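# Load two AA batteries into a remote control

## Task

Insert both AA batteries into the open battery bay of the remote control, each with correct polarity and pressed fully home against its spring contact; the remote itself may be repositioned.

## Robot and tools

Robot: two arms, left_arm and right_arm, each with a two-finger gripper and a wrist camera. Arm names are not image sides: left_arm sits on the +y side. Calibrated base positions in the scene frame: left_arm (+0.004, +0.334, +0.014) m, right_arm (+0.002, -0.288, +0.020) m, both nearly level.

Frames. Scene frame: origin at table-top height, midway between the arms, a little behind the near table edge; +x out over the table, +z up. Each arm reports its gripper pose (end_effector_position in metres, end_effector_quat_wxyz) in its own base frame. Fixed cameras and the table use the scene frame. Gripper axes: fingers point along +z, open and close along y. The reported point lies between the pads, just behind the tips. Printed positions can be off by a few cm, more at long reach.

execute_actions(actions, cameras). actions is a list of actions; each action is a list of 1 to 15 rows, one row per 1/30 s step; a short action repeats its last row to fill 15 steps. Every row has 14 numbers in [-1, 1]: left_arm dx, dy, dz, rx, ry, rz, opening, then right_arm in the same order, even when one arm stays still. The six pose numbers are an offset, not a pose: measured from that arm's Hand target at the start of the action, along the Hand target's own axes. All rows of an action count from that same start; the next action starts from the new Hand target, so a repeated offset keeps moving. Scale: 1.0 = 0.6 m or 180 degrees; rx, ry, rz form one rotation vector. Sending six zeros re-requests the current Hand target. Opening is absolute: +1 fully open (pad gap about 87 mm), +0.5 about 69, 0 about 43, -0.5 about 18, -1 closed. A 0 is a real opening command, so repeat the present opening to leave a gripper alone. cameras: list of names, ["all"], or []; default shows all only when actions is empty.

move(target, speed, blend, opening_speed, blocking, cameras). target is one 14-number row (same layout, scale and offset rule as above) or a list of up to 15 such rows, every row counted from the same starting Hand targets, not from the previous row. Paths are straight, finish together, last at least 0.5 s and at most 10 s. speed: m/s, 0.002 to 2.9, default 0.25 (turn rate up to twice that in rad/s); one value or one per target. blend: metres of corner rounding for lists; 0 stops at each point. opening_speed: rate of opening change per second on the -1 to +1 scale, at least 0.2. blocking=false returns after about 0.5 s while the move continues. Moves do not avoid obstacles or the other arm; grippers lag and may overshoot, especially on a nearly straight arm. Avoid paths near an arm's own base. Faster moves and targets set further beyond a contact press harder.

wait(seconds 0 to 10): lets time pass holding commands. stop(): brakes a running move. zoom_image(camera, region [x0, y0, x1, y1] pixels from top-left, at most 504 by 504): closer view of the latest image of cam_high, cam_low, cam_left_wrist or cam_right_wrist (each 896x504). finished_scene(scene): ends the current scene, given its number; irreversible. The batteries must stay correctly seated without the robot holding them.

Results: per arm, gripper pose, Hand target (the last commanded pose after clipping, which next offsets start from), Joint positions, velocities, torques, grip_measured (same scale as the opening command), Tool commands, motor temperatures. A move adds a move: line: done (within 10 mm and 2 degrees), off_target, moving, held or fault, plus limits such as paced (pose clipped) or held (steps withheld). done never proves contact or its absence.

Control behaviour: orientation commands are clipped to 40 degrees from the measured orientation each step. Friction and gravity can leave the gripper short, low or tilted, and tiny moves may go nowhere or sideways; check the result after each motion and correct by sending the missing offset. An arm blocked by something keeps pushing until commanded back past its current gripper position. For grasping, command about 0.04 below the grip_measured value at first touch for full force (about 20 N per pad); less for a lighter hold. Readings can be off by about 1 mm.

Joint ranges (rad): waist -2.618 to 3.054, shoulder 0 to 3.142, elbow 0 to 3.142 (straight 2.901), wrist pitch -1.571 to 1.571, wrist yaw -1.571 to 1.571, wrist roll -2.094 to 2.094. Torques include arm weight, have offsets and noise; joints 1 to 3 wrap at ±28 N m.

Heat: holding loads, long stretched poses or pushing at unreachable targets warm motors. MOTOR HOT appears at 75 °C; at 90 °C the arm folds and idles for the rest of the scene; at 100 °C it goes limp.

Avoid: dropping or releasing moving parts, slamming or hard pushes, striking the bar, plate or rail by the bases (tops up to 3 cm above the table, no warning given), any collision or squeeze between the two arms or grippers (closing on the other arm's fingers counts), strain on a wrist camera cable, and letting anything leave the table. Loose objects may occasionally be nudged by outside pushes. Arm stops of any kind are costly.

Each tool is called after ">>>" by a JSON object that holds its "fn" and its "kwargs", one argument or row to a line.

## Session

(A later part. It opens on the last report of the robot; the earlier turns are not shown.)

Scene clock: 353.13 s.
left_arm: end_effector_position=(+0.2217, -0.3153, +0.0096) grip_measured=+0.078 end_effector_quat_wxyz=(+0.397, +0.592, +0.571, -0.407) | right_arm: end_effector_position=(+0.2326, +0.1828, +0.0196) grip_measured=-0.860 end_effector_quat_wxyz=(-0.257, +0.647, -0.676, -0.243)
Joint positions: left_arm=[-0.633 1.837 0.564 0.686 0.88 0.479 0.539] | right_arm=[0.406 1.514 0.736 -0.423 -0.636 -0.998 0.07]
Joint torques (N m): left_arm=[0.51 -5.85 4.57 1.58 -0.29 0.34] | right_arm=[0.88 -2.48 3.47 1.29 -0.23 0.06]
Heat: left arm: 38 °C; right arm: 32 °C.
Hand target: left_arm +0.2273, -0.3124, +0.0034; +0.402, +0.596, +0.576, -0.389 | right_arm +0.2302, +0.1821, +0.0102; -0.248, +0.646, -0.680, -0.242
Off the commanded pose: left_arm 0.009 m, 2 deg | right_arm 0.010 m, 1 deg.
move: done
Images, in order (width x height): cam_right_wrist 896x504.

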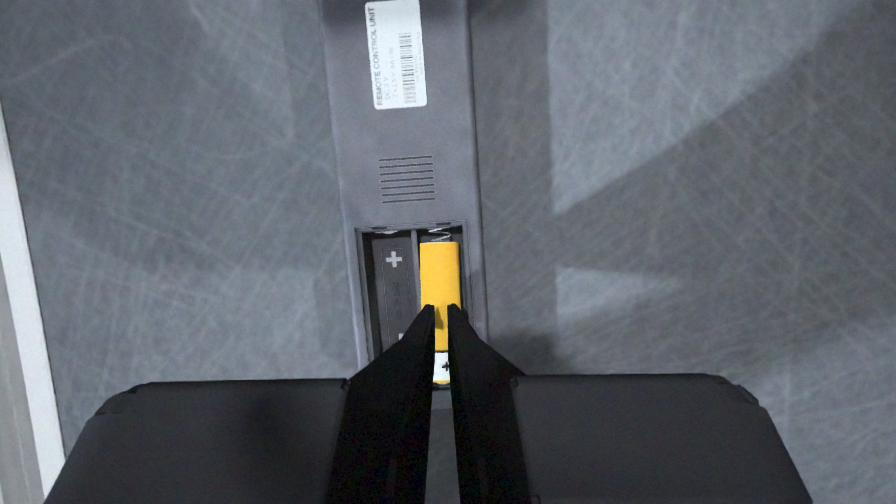

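>>> {"fn": "move", "kwargs": {
  "target": [0,0,0,0,0,0,-0.1,0.022,0.008,0.0145,0,0,0,-0.86],
  "speed": 0.03,
  "cameras": ["cam_right_wrist"]
}}

>>> {"fn": "zoom_image", "kwargs": {
  "camera": "cam_right_wrist",
  "region": [320, 180, 600, 460]
}}

Scene clock: 357.63 s.
left_arm: end_effector_position=(+0.2213, -0.3152, +0.0095) grip_measured=+0.078 end_effector_quat_wxyz=(+0.395, +0.589, +0.574, -0.409) | right_arm: end_effector_position=(+0.2328, +0.1905, +0.0173) grip_measured=-0.859 end_effector_quat_wxyz=(-0.280, +0.648, -0.661, -0.256)
Joint positions: left_arm=[-0.633 1.837 0.564 0.685 0.879 0.471 0.539] | right_arm=[0.406 1.514 0.696 -0.339 -0.68 -0.997 0.07]
Joint torques (N m): left_arm=[0.49 -5.85 4.57 1.59 -0.26 0.43] | right_arm=[0.2 -1.46 2.24 1.08 0.26 -0.06]
Heat: left arm: 38 °C; right arm: 32 °C.
Hand target: left_arm +0.2274, -0.3124, +0.0035; +0.402, +0.596, +0.576, -0.389 | right_arm +0.2251, +0.1780, -0.0049; -0.248, +0.646, -0.680, -0.242
Off the commanded pose: left_arm 0.009 m, 3 deg | right_arm 0.027 m, 5 deg.
move: off_target (left_arm, right_arm)
Images, in order (width x height): cam_right_wrist 896x504.

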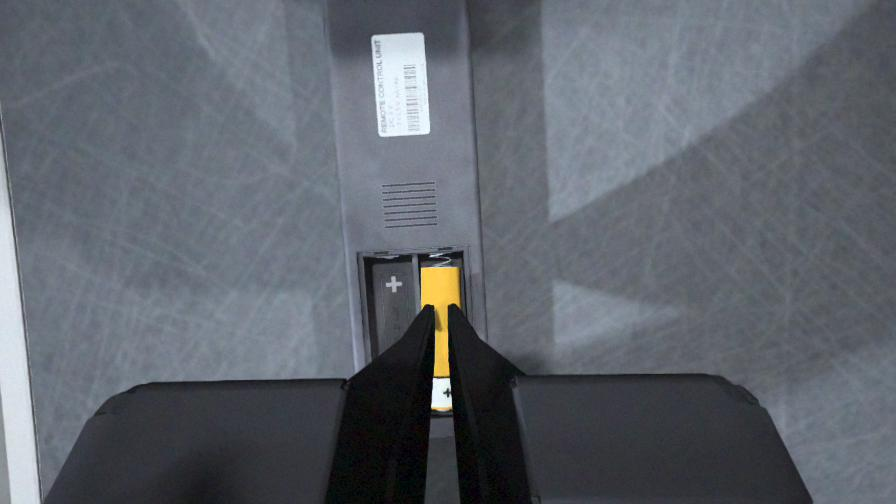

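Scaled by 1.800 from the camera's 896x504 image, which has a finer 1280x720 frame.

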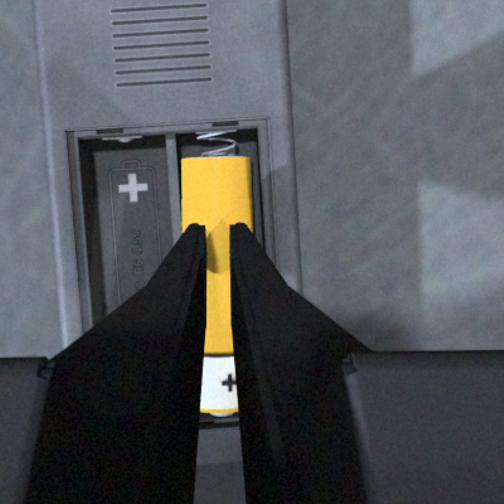

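>>> {"fn": "move", "kwargs": {
  "target": [0,0,0,0,0,0,-0.1,-0.0734,0,-0.0907,0,0,0,-0.86],
  "speed": 0.1,
  "cameras": ["cam_right_wrist","cam_left_wrist"]
}}

Scene clock: 407.93 s.
left_arm: end_effector_position=(+0.2217, -0.3152, +0.0095) grip_measured=+0.078 end_effector_quat_wxyz=(+0.397, +0.591, +0.572, -0.407) | right_arm: end_effector_position=(+0.2186, +0.1757, +0.0542) grip_measured=-0.860 end_effector_quat_wxyz=(-0.232, +0.642, -0.686, -0.252)
Joint positions: left_arm=[-0.633 1.837 0.564 0.685 0.879 0.477 0.539] | right_arm=[0.402 1.431 0.829 -0.658 -0.636 -0.998 0.07]
Joint torques (N m): left_arm=[0.47 -5.93 4.59 1.59 -0.26 0.36] | right_arm=[-0.24 -5.96 6.45 0.85 -0.3 -0.13]
Heat: left arm: 38 °C; right arm: 31 °C.
Hand target: left_arm +0.2274, -0.3124, +0.0034; +0.402, +0.596, +0.576, -0.389 | right_arm +0.2256, +0.1761, +0.0651; -0.248, +0.646, -0.680, -0.242
Off the commanded pose: left_arm 0.009 m, 2 deg | right_arm 0.013 m, 2 deg.
move: off_target (right_arm)
Images, in order (width x height): cam_left_wrist 896x504, cam_right_wrist 896x504.

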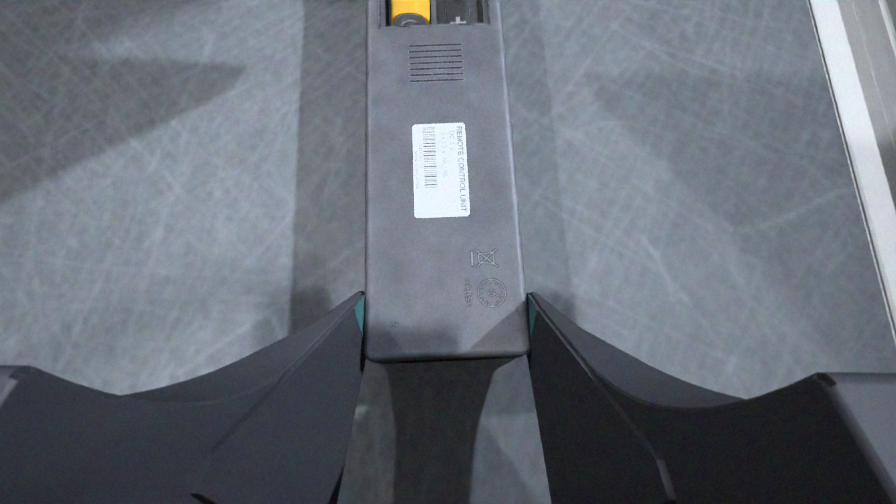

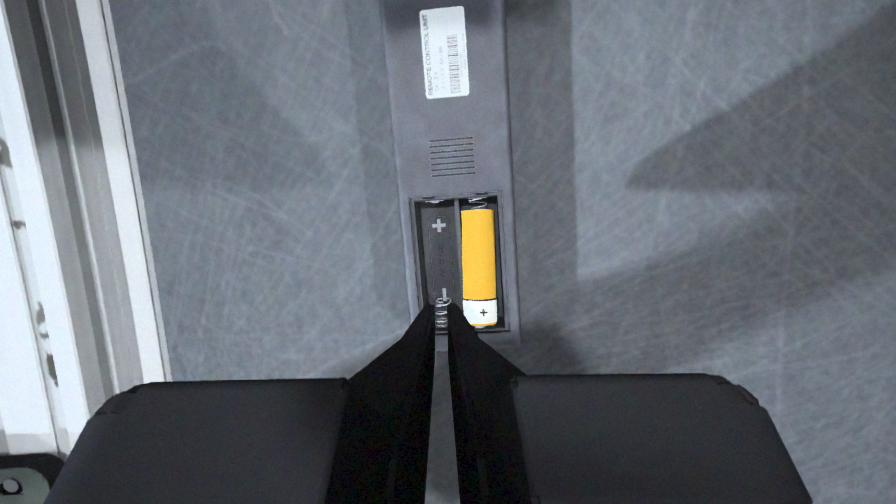

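>>> {"fn": "zoom_image", "kwargs": {
  "camera": "cam_right_wrist",
  "region": [390, 180, 540, 350]
}}

>>> {"fn": "zoom_image", "kwargs": {
  "camera": "cam_left_wrist",
  "region": [360, 0, 520, 60]
}}

Scaled by 2.965 from the camera's 896x504 image, which has a finer 1280x720 frame.

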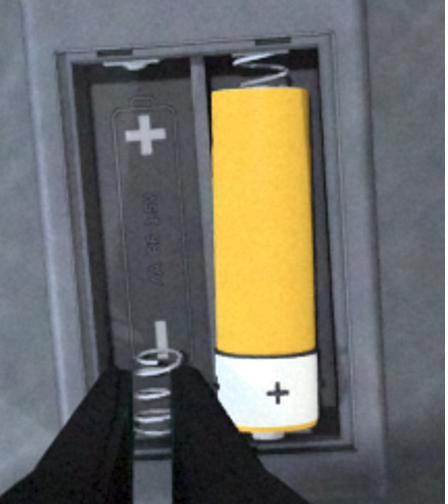

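Scaled by 3.150 from the camera's 896x504 image, which has a finer 1280x720 frame.

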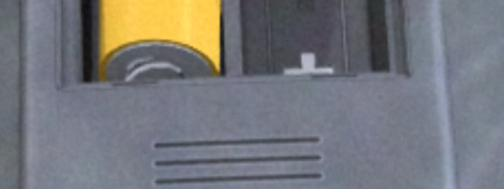

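>>> {"fn": "move", "kwargs": {
  "target": [0,0,0,0,0,0,-0.1,0.055,-0.0133,0.0668,0,0,0,-0.86],
  "speed": 0.06,
  "cameras": ["cam_right_wrist"]
}}

Scene clock: 427.40 s.
left_arm: end_effector_position=(+0.2218, -0.3153, +0.0095) grip_measured=+0.078 end_effector_quat_wxyz=(+0.397, +0.592, +0.572, -0.407) | right_arm: end_effector_position=(+0.2332, +0.1804, +0.0202) grip_measured=-0.860 end_effector_quat_wxyz=(-0.254, +0.645, -0.677, -0.248)
Joint positions: left_arm=[-0.633 1.837 0.564 0.686 0.879 0.479 0.539] | right_arm=[0.392 1.52 0.745 -0.442 -0.647 -1.01 0.07]
Joint torques (N m): left_arm=[0.53 -5.87 4.62 1.58 -0.26 0.36] | right_arm=[-0.25 -3.15 3.88 1.1 -0.2 -0.13]
Heat: left arm: 38 °C; right arm: 32 °C.
Hand target: left_arm +0.2274, -0.3124, +0.0035; +0.402, +0.596, +0.576, -0.389 | right_arm +0.2332, +0.1766, +0.0131; -0.248, +0.646, -0.680, -0.242
Off the commanded pose: left_arm 0.009 m, 2 deg | right_arm 0.008 m, 1 deg.
move: done
Images, in order (width x height): cam_right_wrist 896x504.

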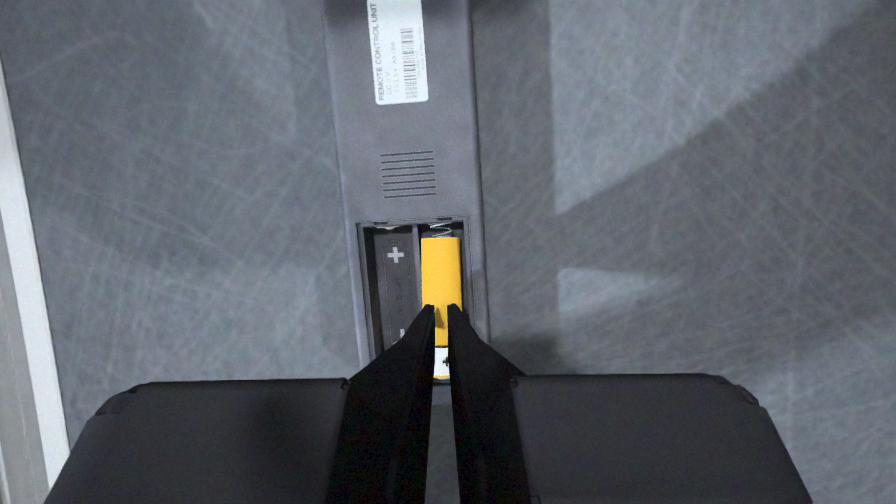

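>>> {"fn": "move", "kwargs": {
  "target": [
    [0,0,0,0,0,0,-0.1,-0.0215,0,-0.026,0,0,0,-0.86],
    [0,0,0,0,0,0,-0.1,-0.0472,0,-0.0053,0,0,0,-0.86],
    [0,0,0,0,0,0,-0.1,-0.0257,0,0.0207,0,0,0,-0.86]
  ],
  "speed": 0.08,
  "cameras": ["cam_right_wrist"]
}}

Scene clock: 442.70 s.
left_arm: end_effector_position=(+0.2219, -0.3153, +0.0096) grip_measured=+0.078 end_effector_quat_wxyz=(+0.398, +0.592, +0.571, -0.407) | right_arm: end_effector_position=(+0.2362, +0.1961, +0.0195) grip_measured=-0.860 end_effector_quat_wxyz=(-0.254, +0.647, -0.677, -0.241)
Joint positions: left_arm=[-0.633 1.837 0.564 0.686 0.879 0.481 0.539] | right_arm=[0.451 1.545 0.764 -0.395 -0.615 -0.949 0.07]
Joint torques (N m): left_arm=[0.49 -5.91 4.64 1.58 -0.27 0.33] | right_arm=[0.87 -3.38 4.01 1.25 -0.27 0.1]
Heat: left arm: 38 °C; right arm: 32 °C.
Hand target: left_arm +0.2274, -0.3124, +0.0035; +0.402, +0.596, +0.576, -0.389 | right_arm +0.2342, +0.1965, +0.0137; -0.248, +0.646, -0.680, -0.242
Off the commanded pose: left_arm 0.009 m, 2 deg | right_arm 0.006 m, 1 deg.
move: done
Images, in order (width x height): cam_right_wrist 896x504.

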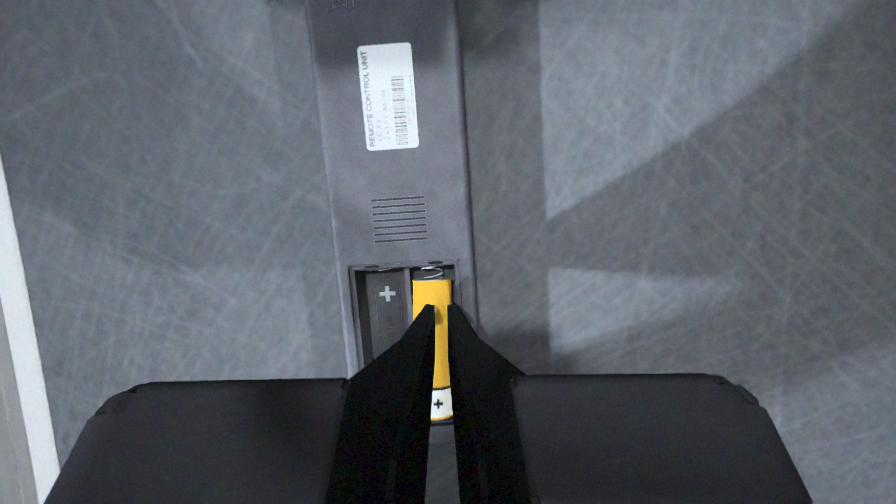

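>>> {"fn": "move", "kwargs": {
  "target": [
    [0,0,0,0,0,0,-0.1,-0.0215,0,-0.026,0,0,0,-0.86],
    [0,0,0,0,0,0,-0.1,0.0316,0,-0.069,0,0,0,-0.86],
    [0,0,0,0,0,0,-0.1,0.0531,0,-0.043,0,0,0,-0.86]
  ],
  "speed": 0.08,
  "cameras": ["cam_right_wrist"]
}}

Scene clock: 451.53 s.
left_arm: end_effector_position=(+0.2219, -0.3153, +0.0096) grip_measured=+0.078 end_effector_quat_wxyz=(+0.398, +0.592, +0.571, -0.407) | right_arm: end_effector_position=(+0.2301, +0.1555, +0.0176) grip_measured=-0.860 end_effector_quat_wxyz=(-0.246, +0.644, -0.683, -0.244)
Joint positions: left_arm=[-0.633 1.837 0.564 0.686 0.879 0.481 0.539] | right_arm=[0.31 1.502 0.732 -0.521 -0.658 -1.106 0.07]
Joint torques (N m): left_arm=[0.49 -5.89 4.57 1.57 -0.27 0.32] | right_arm=[0.01 -2.78 3.82 1.16 -0.38 -0.12]
Heat: left arm: 38 °C; right arm: 32 °C.
Hand target: left_arm +0.2274, -0.3124, +0.0035; +0.402, +0.596, +0.576, -0.389 | right_arm +0.2321, +0.1555, +0.0126; -0.248, +0.646, -0.680, -0.242
Off the commanded pose: left_arm 0.009 m, 2 deg | right_arm 0.005 m, 1 deg.
move: done
Images, in order (width x height): cam_right_wrist 896x504.

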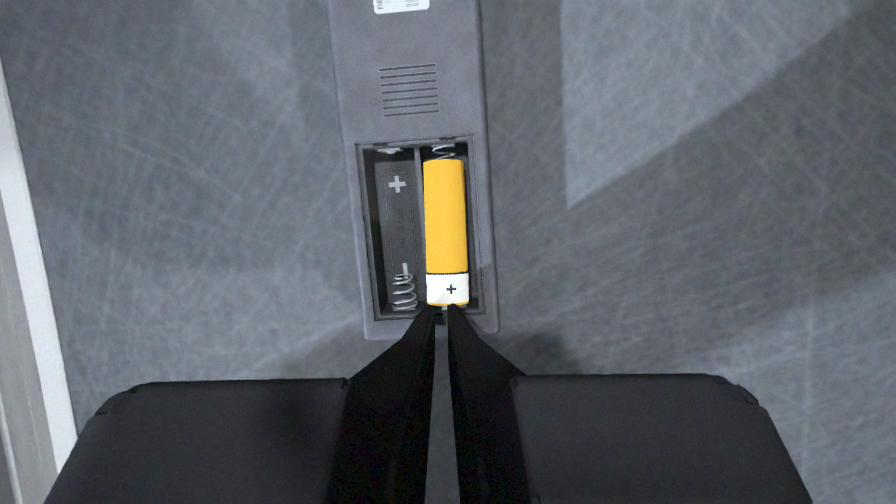

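>>> {"fn": "zoom_image", "kwargs": {
  "camera": "cam_right_wrist",
  "region": [350, 130, 500, 340]
}}

Scaled by 2.400 from the camera's 896x504 image, which has a finer 1280x720 frame.

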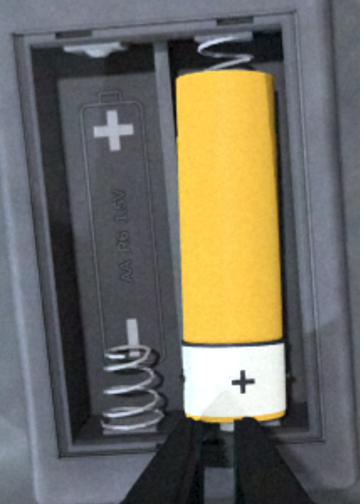

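>>> {"fn": "move", "kwargs": {
  "target": [
    [0,0,0,0,0,0,-0.1,-0.0305,0,-0.0138,0,0,0,-0.86],
    [0,0,0,0,0,0,-0.1,0.025,0.0117,0.0205,0,0,0,-0.86]
  ],
  "speed": 0.05,
  "cameras": ["cam_right_wrist"]
}}

Scene clock: 478.17 s.
left_arm: end_effector_position=(+0.2211, -0.3151, +0.0093) grip_measured=+0.078 end_effector_quat_wxyz=(+0.394, +0.589, +0.574, -0.409) | right_arm: end_effector_position=(+0.2344, +0.1588, +0.0160) grip_measured=-0.860 end_effector_quat_wxyz=(-0.275, +0.639, -0.674, -0.249)
Joint positions: left_arm=[-0.633 1.837 0.564 0.684 0.88 0.47 0.539] | right_arm=[0.293 1.493 0.69 -0.437 -0.698 -1.104 0.07]
Joint torques (N m): left_arm=[0.53 -5.89 4.55 1.59 -0.26 0.42] | right_arm=[1.21 -0.87 1.51 1.2 0.06 -0.22]
Heat: left arm: 38 °C; right arm: 31 °C.
Hand target: left_arm +0.2273, -0.3125, +0.0034; +0.402, +0.596, +0.576, -0.389 | right_arm +0.2249, +0.1524, -0.0064; -0.248, +0.646, -0.680, -0.242
Off the commanded pose: left_arm 0.009 m, 3 deg | right_arm 0.025 m, 3 deg.
move: off_target (left_arm, right_arm)
Images, in order (width x height): cam_right_wrist 896x504.

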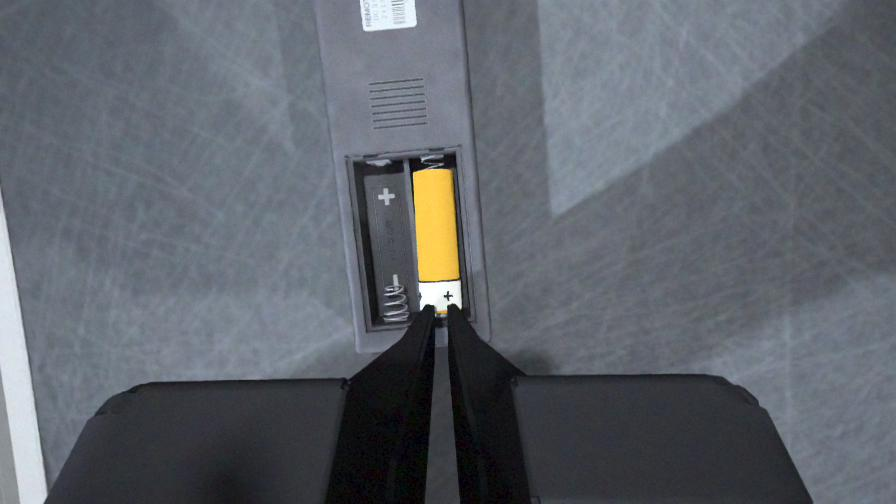

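>>> {"fn": "move", "kwargs": {
  "target": [0,0,0,0,0,0,-0.1,-0.12,-0.0,-0.13,0,0,0,-0.86],
  "speed": 0.12,
  "cameras": ["all"]
}}

Scene clock: 488.23 s.
left_arm: end_effector_position=(+0.2221, -0.3153, +0.0097) grip_measured=+0.078 end_effector_quat_wxyz=(+0.398, +0.592, +0.571, -0.406) | right_arm: end_effector_position=(+0.2227, +0.1548, +0.0890) grip_measured=-0.860 end_effector_quat_wxyz=(-0.236, +0.644, -0.683, -0.250)
Joint positions: left_arm=[-0.633 1.837 0.564 0.687 0.879 0.482 0.539] | right_arm=[0.315 1.383 0.938 -0.868 -0.661 -1.108 0.07]
Joint torques (N m): left_arm=[0.49 -5.89 4.62 1.58 -0.27 0.31] | right_arm=[0.72 -5.57 6.6 0.74 -0.32 0.08]
Heat: left arm: 38 °C; right arm: 31 °C.
Hand target: left_arm +0.2273, -0.3125, +0.0035; +0.402, +0.596, +0.576, -0.389 | right_arm +0.2259, +0.1564, +0.0996; -0.248, +0.646, -0.680, -0.242
Off the commanded pose: left_arm 0.009 m, 2 deg | right_arm 0.011 m, 2 deg.
move: off_target (right_arm)

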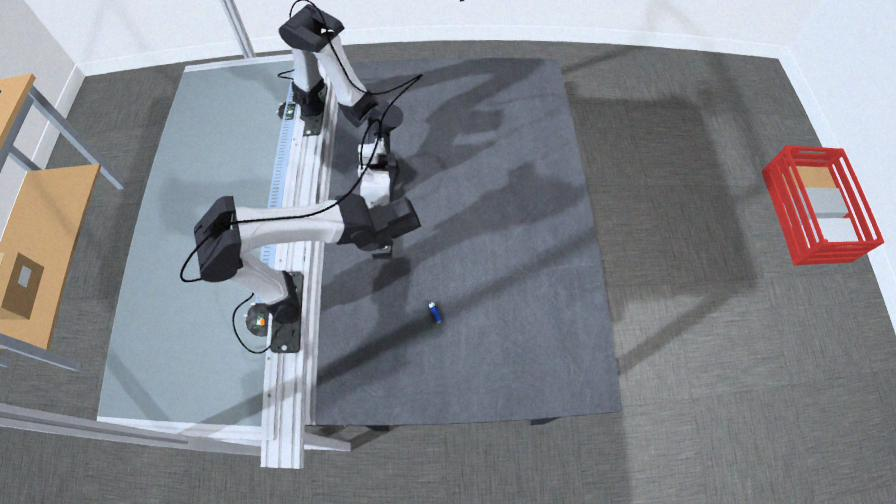

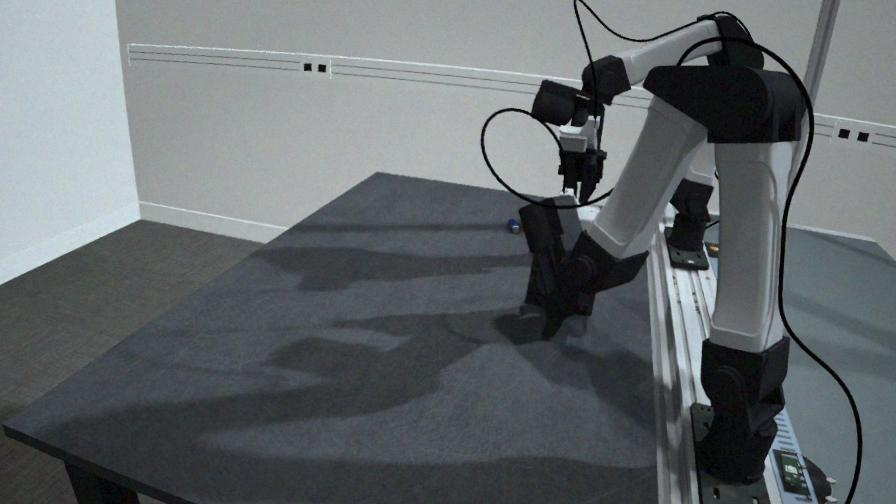

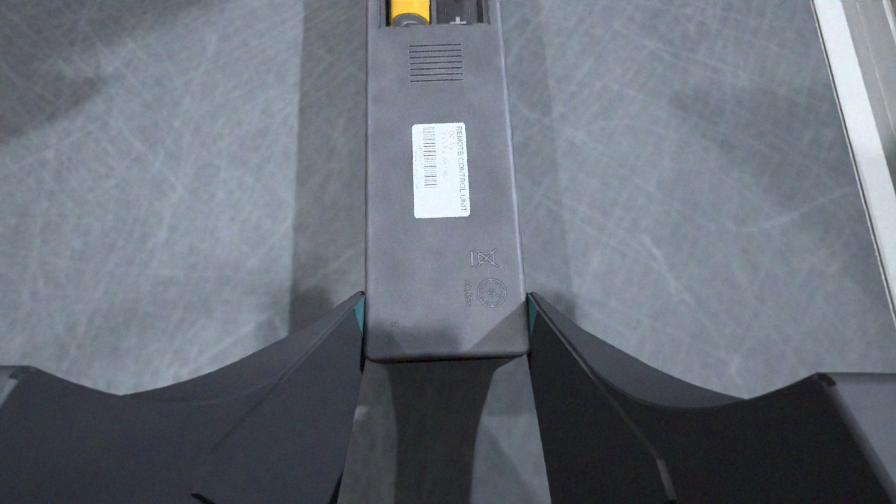

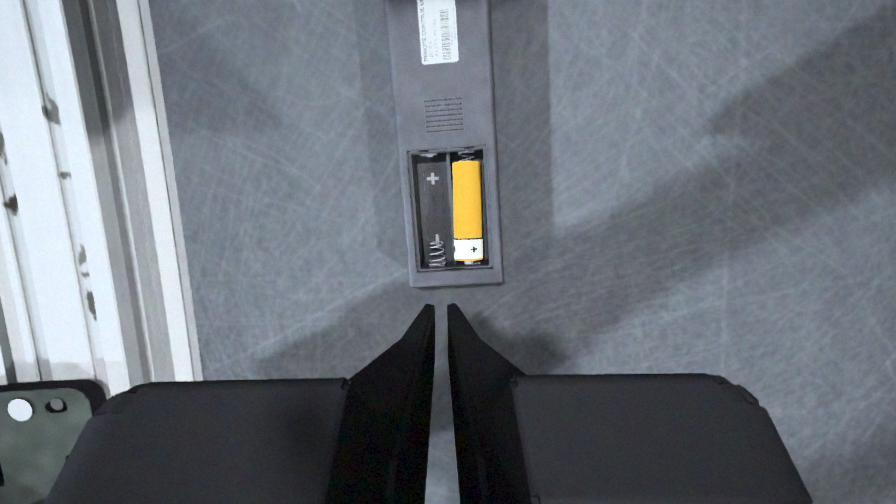

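>>> {"fn": "zoom_image", "kwargs": {
  "camera": "cam_right_wrist",
  "region": [395, 130, 515, 300]
}}

Scaled by 2.965 from the camera's 896x504 image, which has a finer 1280x720 frame.

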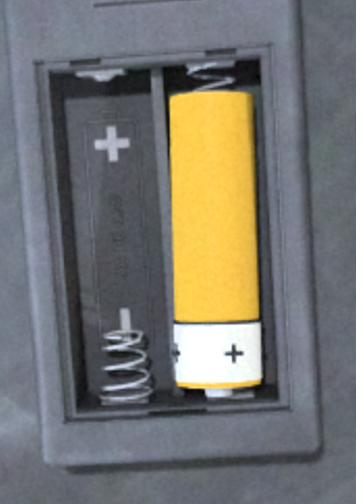

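>>> {"fn": "move", "kwargs": {
  "target": [
    [0,0,0,0,0,0,-0.1,0.0125,-0.005,0.1177,0,0,0,-0.86],
    [0,0,0,0,0,0,-0.1,0.079,0,0.171,0,0,0,-0.86]
  ],
  "speed": [0.12,0.05],
  "cameras": ["cam_right_wrist","cam_left_wrist"]
}}

Scene clock: 521.47 s.
left_arm: end_effector_position=(+0.2221, -0.3148, +0.0094) grip_measured=+0.078 end_effector_quat_wxyz=(+0.395, +0.588, +0.575, -0.408) | right_arm: end_effector_position=(+0.2246, +0.1910, +0.0096) grip_measured=-0.860 end_effector_quat_wxyz=(-0.256, +0.638, -0.679, -0.257)
Joint positions: left_arm=[-0.631 1.837 0.564 0.685 0.878 0.469 0.539] | right_arm=[0.432 1.531 0.694 -0.346 -0.651 -0.944 0.07]
Joint torques (N m): left_arm=[0.32 -5.83 4.6 1.6 -0.24 0.43] | right_arm=[0.65 -0.53 2.54 1.65 0.04 -0.26]
Heat: left arm: 38 °C; right arm: 35 °C.
Hand target: left_arm +0.2273, -0.3124, +0.0035; +0.402, +0.596, +0.576, -0.389 | right_arm +0.2265, +0.1871, -0.0091; -0.248, +0.646, -0.680, -0.242
Off the commanded pose: left_arm 0.008 m, 2 deg | right_arm 0.019 m, 2 deg.
move: off_target (right_arm)
Images, in order (width x height): cam_left_wrist 896x504, cam_right_wrist 896x504.

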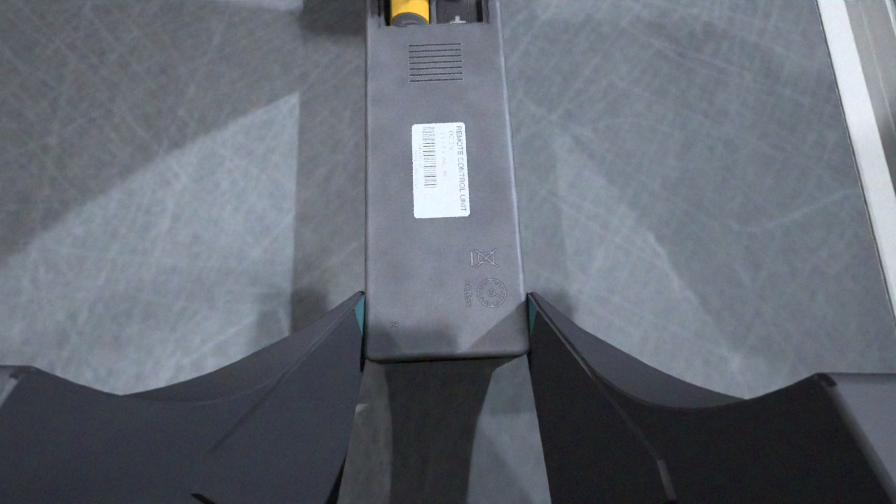

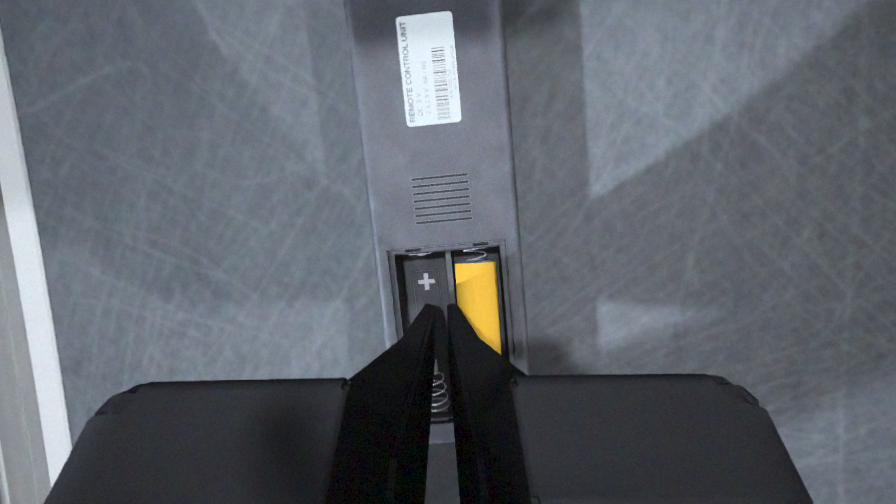

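>>> {"fn": "move", "kwargs": {
  "target": [
    [0,0,0,0,0,0,-0.1,-0.0629,-0.02,-0.0777,0,0,0,-0.86],
    [0,0,0,0,0,0,-0.1,0,-0.014,0,0,0,0,-0.86]
  ],
  "speed": [0.1,0.05],
  "cameras": ["cam_left_wrist","cam_right_wrist"]
}}

Scene clock: 529.23 s.
left_arm: end_effector_position=(+0.2227, -0.3146, +0.0093) grip_measured=+0.078 end_effector_quat_wxyz=(+0.396, +0.588, +0.576, -0.407) | right_arm: end_effector_position=(+0.2379, +0.1964, +0.0162) grip_measured=-0.859 end_effector_quat_wxyz=(-0.275, +0.644, -0.664, -0.263)
Joint positions: left_arm=[-0.631 1.837 0.564 0.686 0.875 0.468 0.539] | right_arm=[0.413 1.555 0.73 -0.338 -0.685 -0.98 0.071]
Joint torques (N m): left_arm=[0.29 -5.91 4.57 1.58 -0.22 0.44] | right_arm=[0.91 -0.59 2.19 1.4 0.38 -0.07]
Heat: left arm: 38 °C; right arm: 34 °C.
Hand target: left_arm +0.2274, -0.3124, +0.0034; +0.402, +0.596, +0.576, -0.389 | right_arm +0.2349, +0.1867, -0.0092; -0.248, +0.646, -0.680, -0.242
Off the commanded pose: left_arm 0.008 m, 2 deg | right_arm 0.027 m, 4 deg.
move: off_target (right_arm)
Images, in order (width x height): cam_left_wrist 896x504, cam_right_wrist 896x504.

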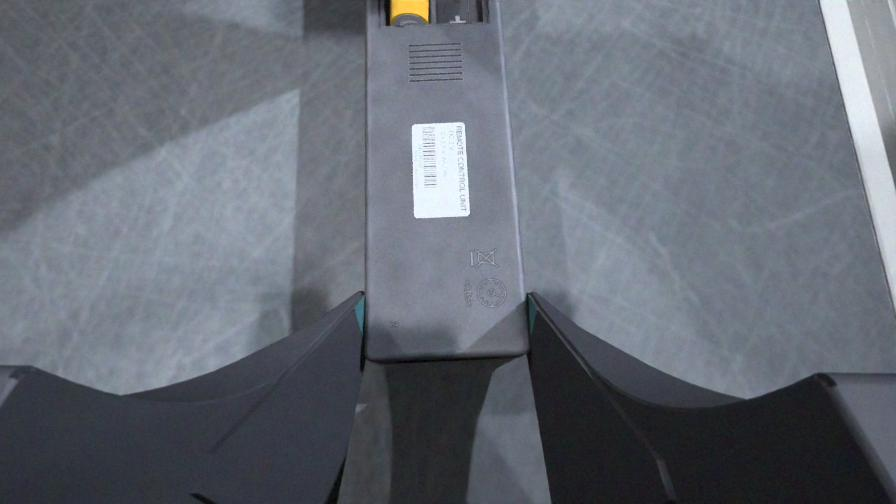

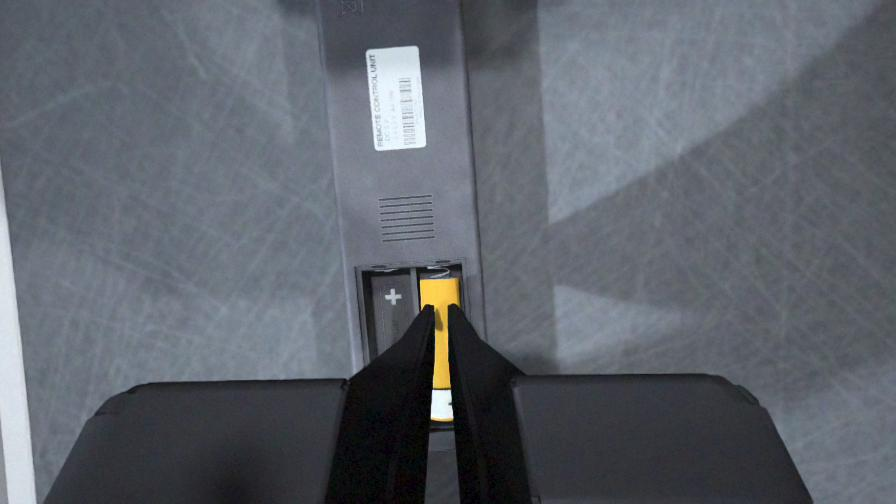

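>>> {"fn": "move", "kwargs": {
  "target": [
    [0,0,0,0,0,0,-0.1,-0.0629,0,-0.0777,0,0,0,-0.86],
    [0,0,0,0,0,0,-0.1,-0.089,0,-0.035,0,0,0,-0.86],
    [0,0,0,0,0,0,-0.1,-0.06,0,0.001,0,0,0,-0.86]
  ],
  "speed": [0.1,0.1,0.08],
  "cameras": ["cam_left_wrist","cam_right_wrist"]
}}

Scene clock: 539.60 s.
left_arm: end_effector_position=(+0.2236, -0.3149, +0.0097) grip_measured=+0.078 end_effector_quat_wxyz=(+0.400, +0.592, +0.572, -0.404) | right_arm: end_effector_position=(+0.2376, +0.2136, +0.0186) grip_measured=-0.860 end_effector_quat_wxyz=(-0.252, +0.648, -0.677, -0.242)
Joint positions: left_arm=[-0.631 1.837 0.564 0.689 0.874 0.482 0.539] | right_arm=[0.507 1.579 0.79 -0.356 -0.593 -0.887 0.07]
Joint torques (N m): left_arm=[0.31 -5.82 4.57 1.57 -0.21 0.32] | right_arm=[0.87 -3.74 4.22 1.33 -0.26 0.11]
Heat: left arm: 38 °C; right arm: 33 °C.
Hand target: left_arm +0.2274, -0.3124, +0.0034; +0.402, +0.596, +0.576, -0.389 | right_arm +0.2364, +0.2144, +0.0137; -0.248, +0.646, -0.680, -0.242
Off the commanded pose: left_arm 0.008 m, 2 deg | right_arm 0.005 m, 1 deg.
move: done
Images, in order (width x height): cam_left_wrist 896x504, cam_right_wrist 896x504.

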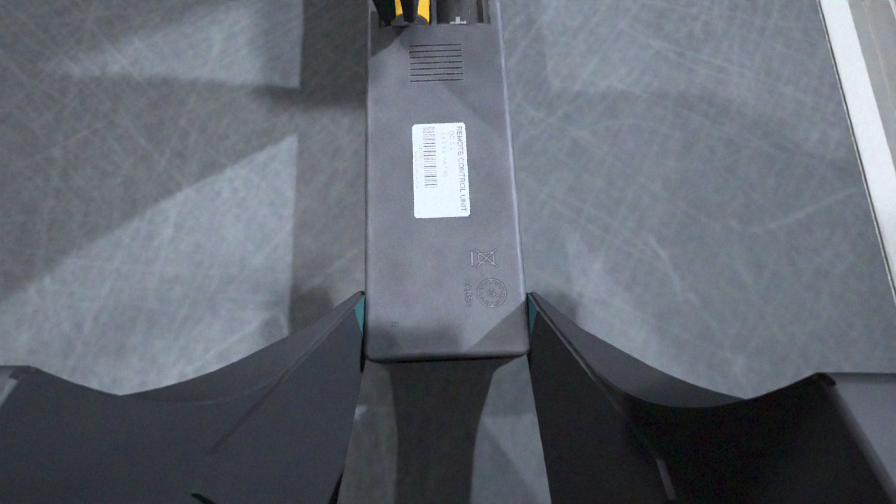

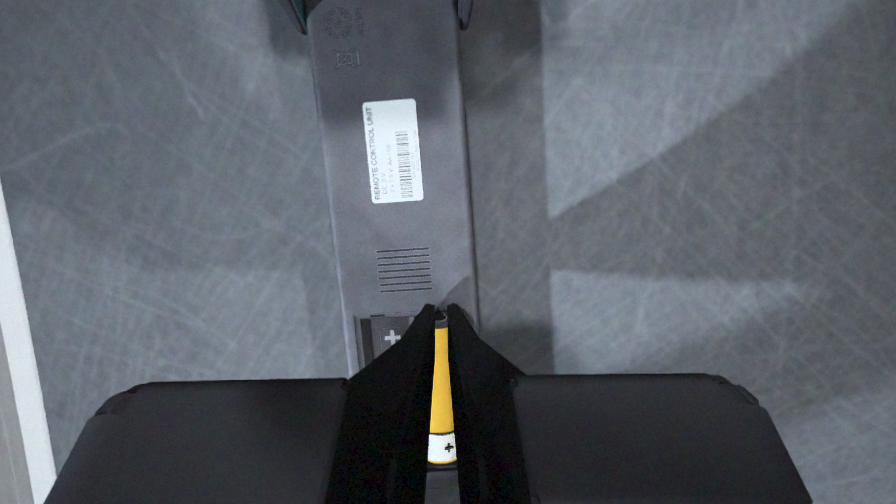

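>>> {"fn": "move", "kwargs": {
  "target": [
    [0,0,0,0,0,0,-0.1,-0.021,0,-0.0259,0,0,0,-0.86],
    [0,0,0,0,0,0,-0.1,0.0263,0.004,-0.063,0,0,0,-0.86],
    [0,0,0,0,0,0,-0.1,0.0473,0.004,-0.0371,0,0,0,-0.86]
  ],
  "speed": [0.1,0.1,0.08]
}}

Scene clock: 555.90 s.
left_arm: end_effector_position=(+0.2236, -0.3149, +0.0097) grip_measured=+0.078 end_effector_quat_wxyz=(+0.400, +0.592, +0.572, -0.404) | right_arm: end_effector_position=(+0.2297, +0.1808, +0.0192) grip_measured=-0.860 end_effector_quat_wxyz=(-0.247, +0.643, -0.680, -0.250)
Joint positions: left_arm=[-0.631 1.837 0.564 0.689 0.874 0.482 0.539] | right_arm=[0.398 1.522 0.745 -0.452 -0.646 -1.001 0.07]
Joint torques (N m): left_arm=[0.34 -5.85 4.59 1.58 -0.22 0.32] | right_arm=[0.01 -3.12 3.52 1.32 -0.19 -0.12]
Heat: left arm: 38 °C; right arm: 32 °C.
Hand target: left_arm +0.2274, -0.3124, +0.0034; +0.402, +0.596, +0.576, -0.389 | right_arm +0.2323, +0.1786, +0.0122; -0.248, +0.646, -0.680, -0.242
Off the commanded pose: left_arm 0.008 m, 2 deg | right_arm 0.008 m, 1 deg.
move: done

>>> {"fn": "move", "kwargs": {
  "target": [
    [0,0,0,0,0,0,-0.1,-0.0315,0,-0.0389,0,0,0,-0.86],
    [0,0,0,0,0,0,-0.1,-0.0315,0.024,-0.0389,0,0,0,-1],
    [0,0,0,0,0,0,-0.1,-0.0052,0.0265,-0.0065,0,0,0,-1]
  ],
  "speed": [0.1,0.1,0.08],
  "cameras": ["cam_right_wrist"]
}}

Scene clock: 569.70 s.
left_arm: end_effector_position=(+0.2236, -0.3149, +0.0097) grip_measured=+0.078 end_effector_quat_wxyz=(+0.400, +0.592, +0.572, -0.404) | right_arm: end_effector_position=(+0.2170, +0.1782, +0.0210) grip_measured=-1.000 end_effector_quat_wxyz=(-0.252, +0.648, -0.677, -0.242)
Joint positions: left_arm=[-0.631 1.837 0.564 0.689 0.874 0.482 0.539] | right_arm=[0.418 1.452 0.69 -0.443 -0.627 -0.988 0]
Joint torques (N m): left_arm=[0.35 -5.87 4.62 1.57 -0.23 0.33] | right_arm=[0.84 -2.92 4.31 1.19 -0.29 0.11]
Heat: left arm: 38 °C; right arm: 32 °C.
Hand target: left_arm +0.2274, -0.3124, +0.0034; +0.402, +0.596, +0.576, -0.389 | right_arm +0.2164, +0.1791, +0.0174; -0.248, +0.646, -0.680, -0.242
Off the commanded pose: left_arm 0.008 m, 2 deg | right_arm 0.004 m, 1 deg.
move: done
Images, in order (width x height): cam_right_wrist 896x504.

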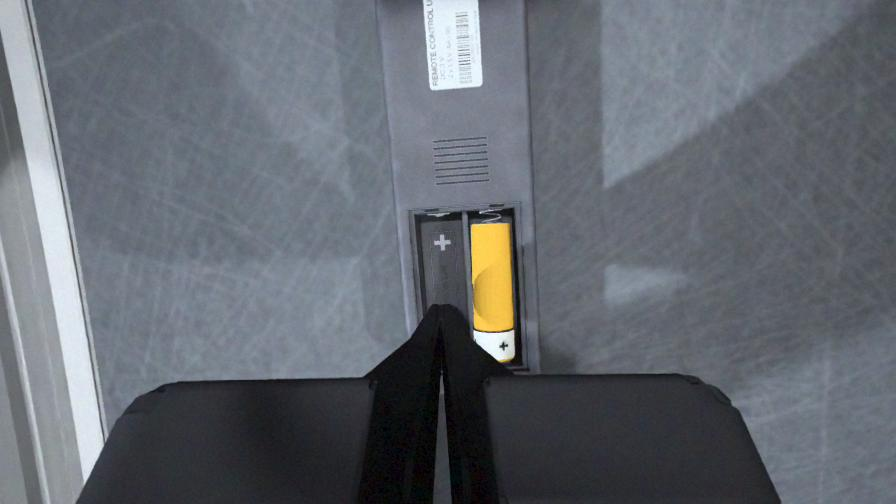

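>>> {"fn": "move", "kwargs": {
  "target": [0,0,0,0,0,0,-0.1,0.0182,0.0,0.0225,0,0,0,-1],
  "speed": 0.05,
  "cameras": ["cam_right_wrist"]
}}

Scene clock: 574.50 s.
left_arm: end_effector_position=(+0.2237, -0.3149, +0.0097) grip_measured=+0.078 end_effector_quat_wxyz=(+0.400, +0.592, +0.571, -0.404) | right_arm: end_effector_position=(+0.2176, +0.1792, +0.0041) grip_measured=-1.000 end_effector_quat_wxyz=(-0.252, +0.648, -0.677, -0.242)
Joint positions: left_arm=[-0.631 1.837 0.564 0.689 0.874 0.483 0.539] | right_arm=[0.421 1.497 0.65 -0.354 -0.625 -0.985 0]
Joint torques (N m): left_arm=[0.36 -5.86 4.59 1.56 -0.21 0.32] | right_arm=[0.75 -2.97 4.03 1.19 -0.29 0.11]
Heat: left arm: 38 °C; right arm: 32 °C.
Hand target: left_arm +0.2274, -0.3124, +0.0035; +0.402, +0.596, +0.576, -0.389 | right_arm +0.2163, +0.1796, -0.0001; -0.248, +0.646, -0.680, -0.242
Off the commanded pose: left_arm 0.008 m, 2 deg | right_arm 0.004 m, 1 deg.
move: done
Images, in order (width x height): cam_right_wrist 896x504.

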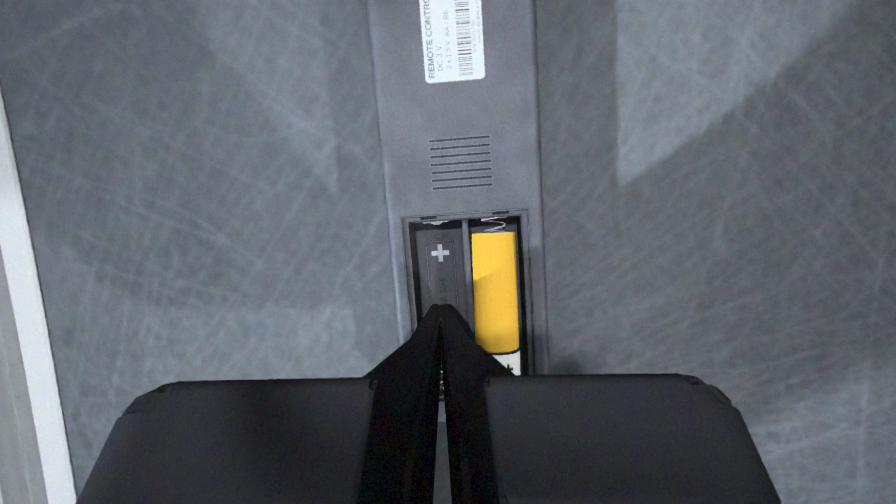

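>>> {"fn": "move", "kwargs": {
  "target": [0,0,0,0,0,0,-0.1,0.0052,0.0,0.0065,0,0,0,-1],
  "speed": 0.05
}}

Scene clock: 577.77 s.
left_arm: end_effector_position=(+0.2237, -0.3149, +0.0097) grip_measured=+0.078 end_effector_quat_wxyz=(+0.400, +0.592, +0.571, -0.404) | right_arm: end_effector_position=(+0.2187, +0.1798, +0.0023) grip_measured=-1.000 end_effector_quat_wxyz=(-0.255, +0.647, -0.677, -0.241)
Joint positions: left_arm=[-0.631 1.837 0.564 0.689 0.874 0.483 0.539] | right_arm=[0.421 1.503 0.645 -0.337 -0.626 -0.982 0]
Joint torques (N m): left_arm=[0.36 -5.89 4.59 1.57 -0.21 0.3] | right_arm=[0.8 -2.37 3.52 1.29 -0.28 0.08]
Heat: left arm: 38 °C; right arm: 32 °C.
Hand target: left_arm +0.2274, -0.3124, +0.0035; +0.402, +0.596, +0.576, -0.389 | right_arm +0.2163, +0.1797, -0.0050; -0.248, +0.646, -0.680, -0.242
Off the commanded pose: left_arm 0.008 m, 2 deg | right_arm 0.008 m, 1 deg.
move: done

>>> {"fn": "move", "kwargs": {
  "target": [
    [0,0,0,0,0,0,-0.1,-0.0629,0,-0.0777,0,0,0,-0.86],
    [0,0,0,0,0,0,-0.1,-0.105,-0.015,-0.045,0,0,0,-0.86],
    [0,0,0,0,0,0,-0.1,-0.0332,-0.015,0.02,0,0,0,-0.86]
  ],
  "speed": [0.1,0.1,0.06],
  "cameras": ["cam_right_wrist"]
}}

Scene clock: 590.17 s.
left_arm: end_effector_position=(+0.2238, -0.3150, +0.0098) grip_measured=+0.078 end_effector_quat_wxyz=(+0.401, +0.593, +0.570, -0.403) | right_arm: end_effector_position=(+0.2208, +0.2007, +0.0029) grip_measured=-0.860 end_effector_quat_wxyz=(-0.238, +0.643, -0.685, -0.246)
Joint positions: left_arm=[-0.631 1.837 0.564 0.69 0.874 0.485 0.539] | right_arm=[0.495 1.56 0.707 -0.328 -0.596 -0.89 0.07]
Joint torques (N m): left_arm=[0.35 -5.89 4.63 1.56 -0.22 0.28] | right_arm=[-0.17 -3.06 3.92 1.56 -0.33 -0.15]
Heat: left arm: 38 °C; right arm: 32 °C.
Hand target: left_arm +0.2274, -0.3124, +0.0034; +0.402, +0.596, +0.576, -0.389 | right_arm +0.2264, +0.2022, -0.0012; -0.248, +0.646, -0.680, -0.242
Off the commanded pose: left_arm 0.008 m, 2 deg | right_arm 0.007 m, 1 deg.
move: done
Images, in order (width x height): cam_right_wrist 896x504.

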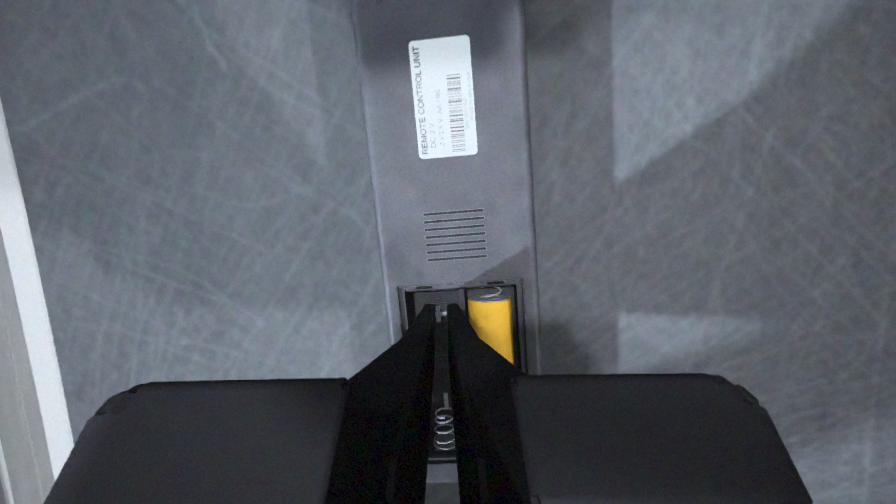

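>>> {"fn": "move", "kwargs": {
  "target": [
    [0,0,0,0,0,0,-0.1,-0.0472,0,-0.0583,0,0,0,-0.86],
    [0,0,0,0,0,0,-0.1,-0.0705,0,-0.0390,0,0,0,-0.86],
    [0,0,0,0,0,0,-0.1,-0.008,0,0.019,0,0,0,-0.86]
  ],
  "speed": [0.1,0.1,0.06],
  "cameras": ["cam_right_wrist"]
}}

Scene clock: 602.50 s.
left_arm: end_effector_position=(+0.2241, -0.3141, +0.0094) grip_measured=+0.078 end_effector_quat_wxyz=(+0.399, +0.589, +0.575, -0.405) | right_arm: end_effector_position=(+0.2245, +0.2147, +0.0140) grip_measured=-0.860 end_effector_quat_wxyz=(-0.255, +0.641, -0.678, -0.255)
Joint positions: left_arm=[-0.628 1.837 0.564 0.687 0.874 0.475 0.539] | right_arm=[0.519 1.551 0.729 -0.308 -0.612 -0.855 0.07]
Joint torques (N m): left_arm=[0.01 -5.87 4.59 1.57 -0.21 0.39] | right_arm=[1.02 -0.14 2.47 1.9 0.03 -0.13]
Heat: left arm: 38 °C; right arm: 32 °C.
Hand target: left_arm +0.2273, -0.3124, +0.0034; +0.402, +0.596, +0.576, -0.389 | right_arm +0.2268, +0.2133, -0.0068; -0.248, +0.647, -0.680, -0.242
Off the commanded pose: left_arm 0.007 m, 2 deg | right_arm 0.021 m, 2 deg.
move: off_target (right_arm)
Images, in order (width x height): cam_right_wrist 896x504.

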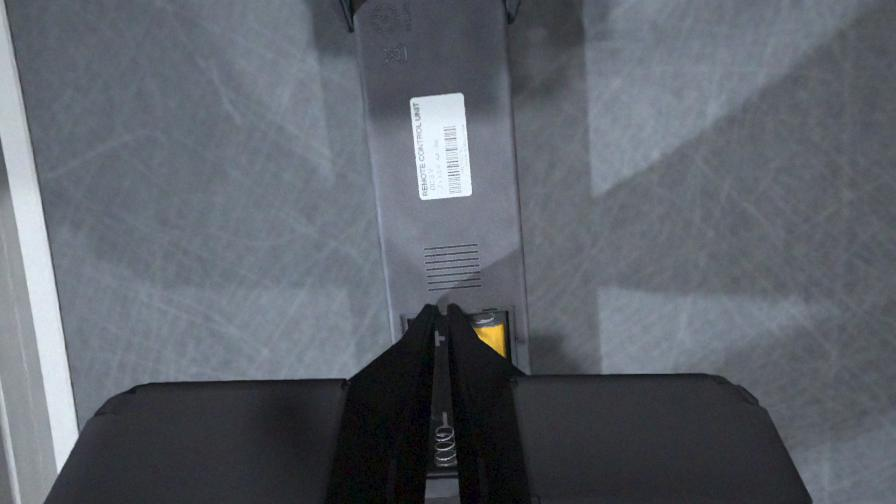

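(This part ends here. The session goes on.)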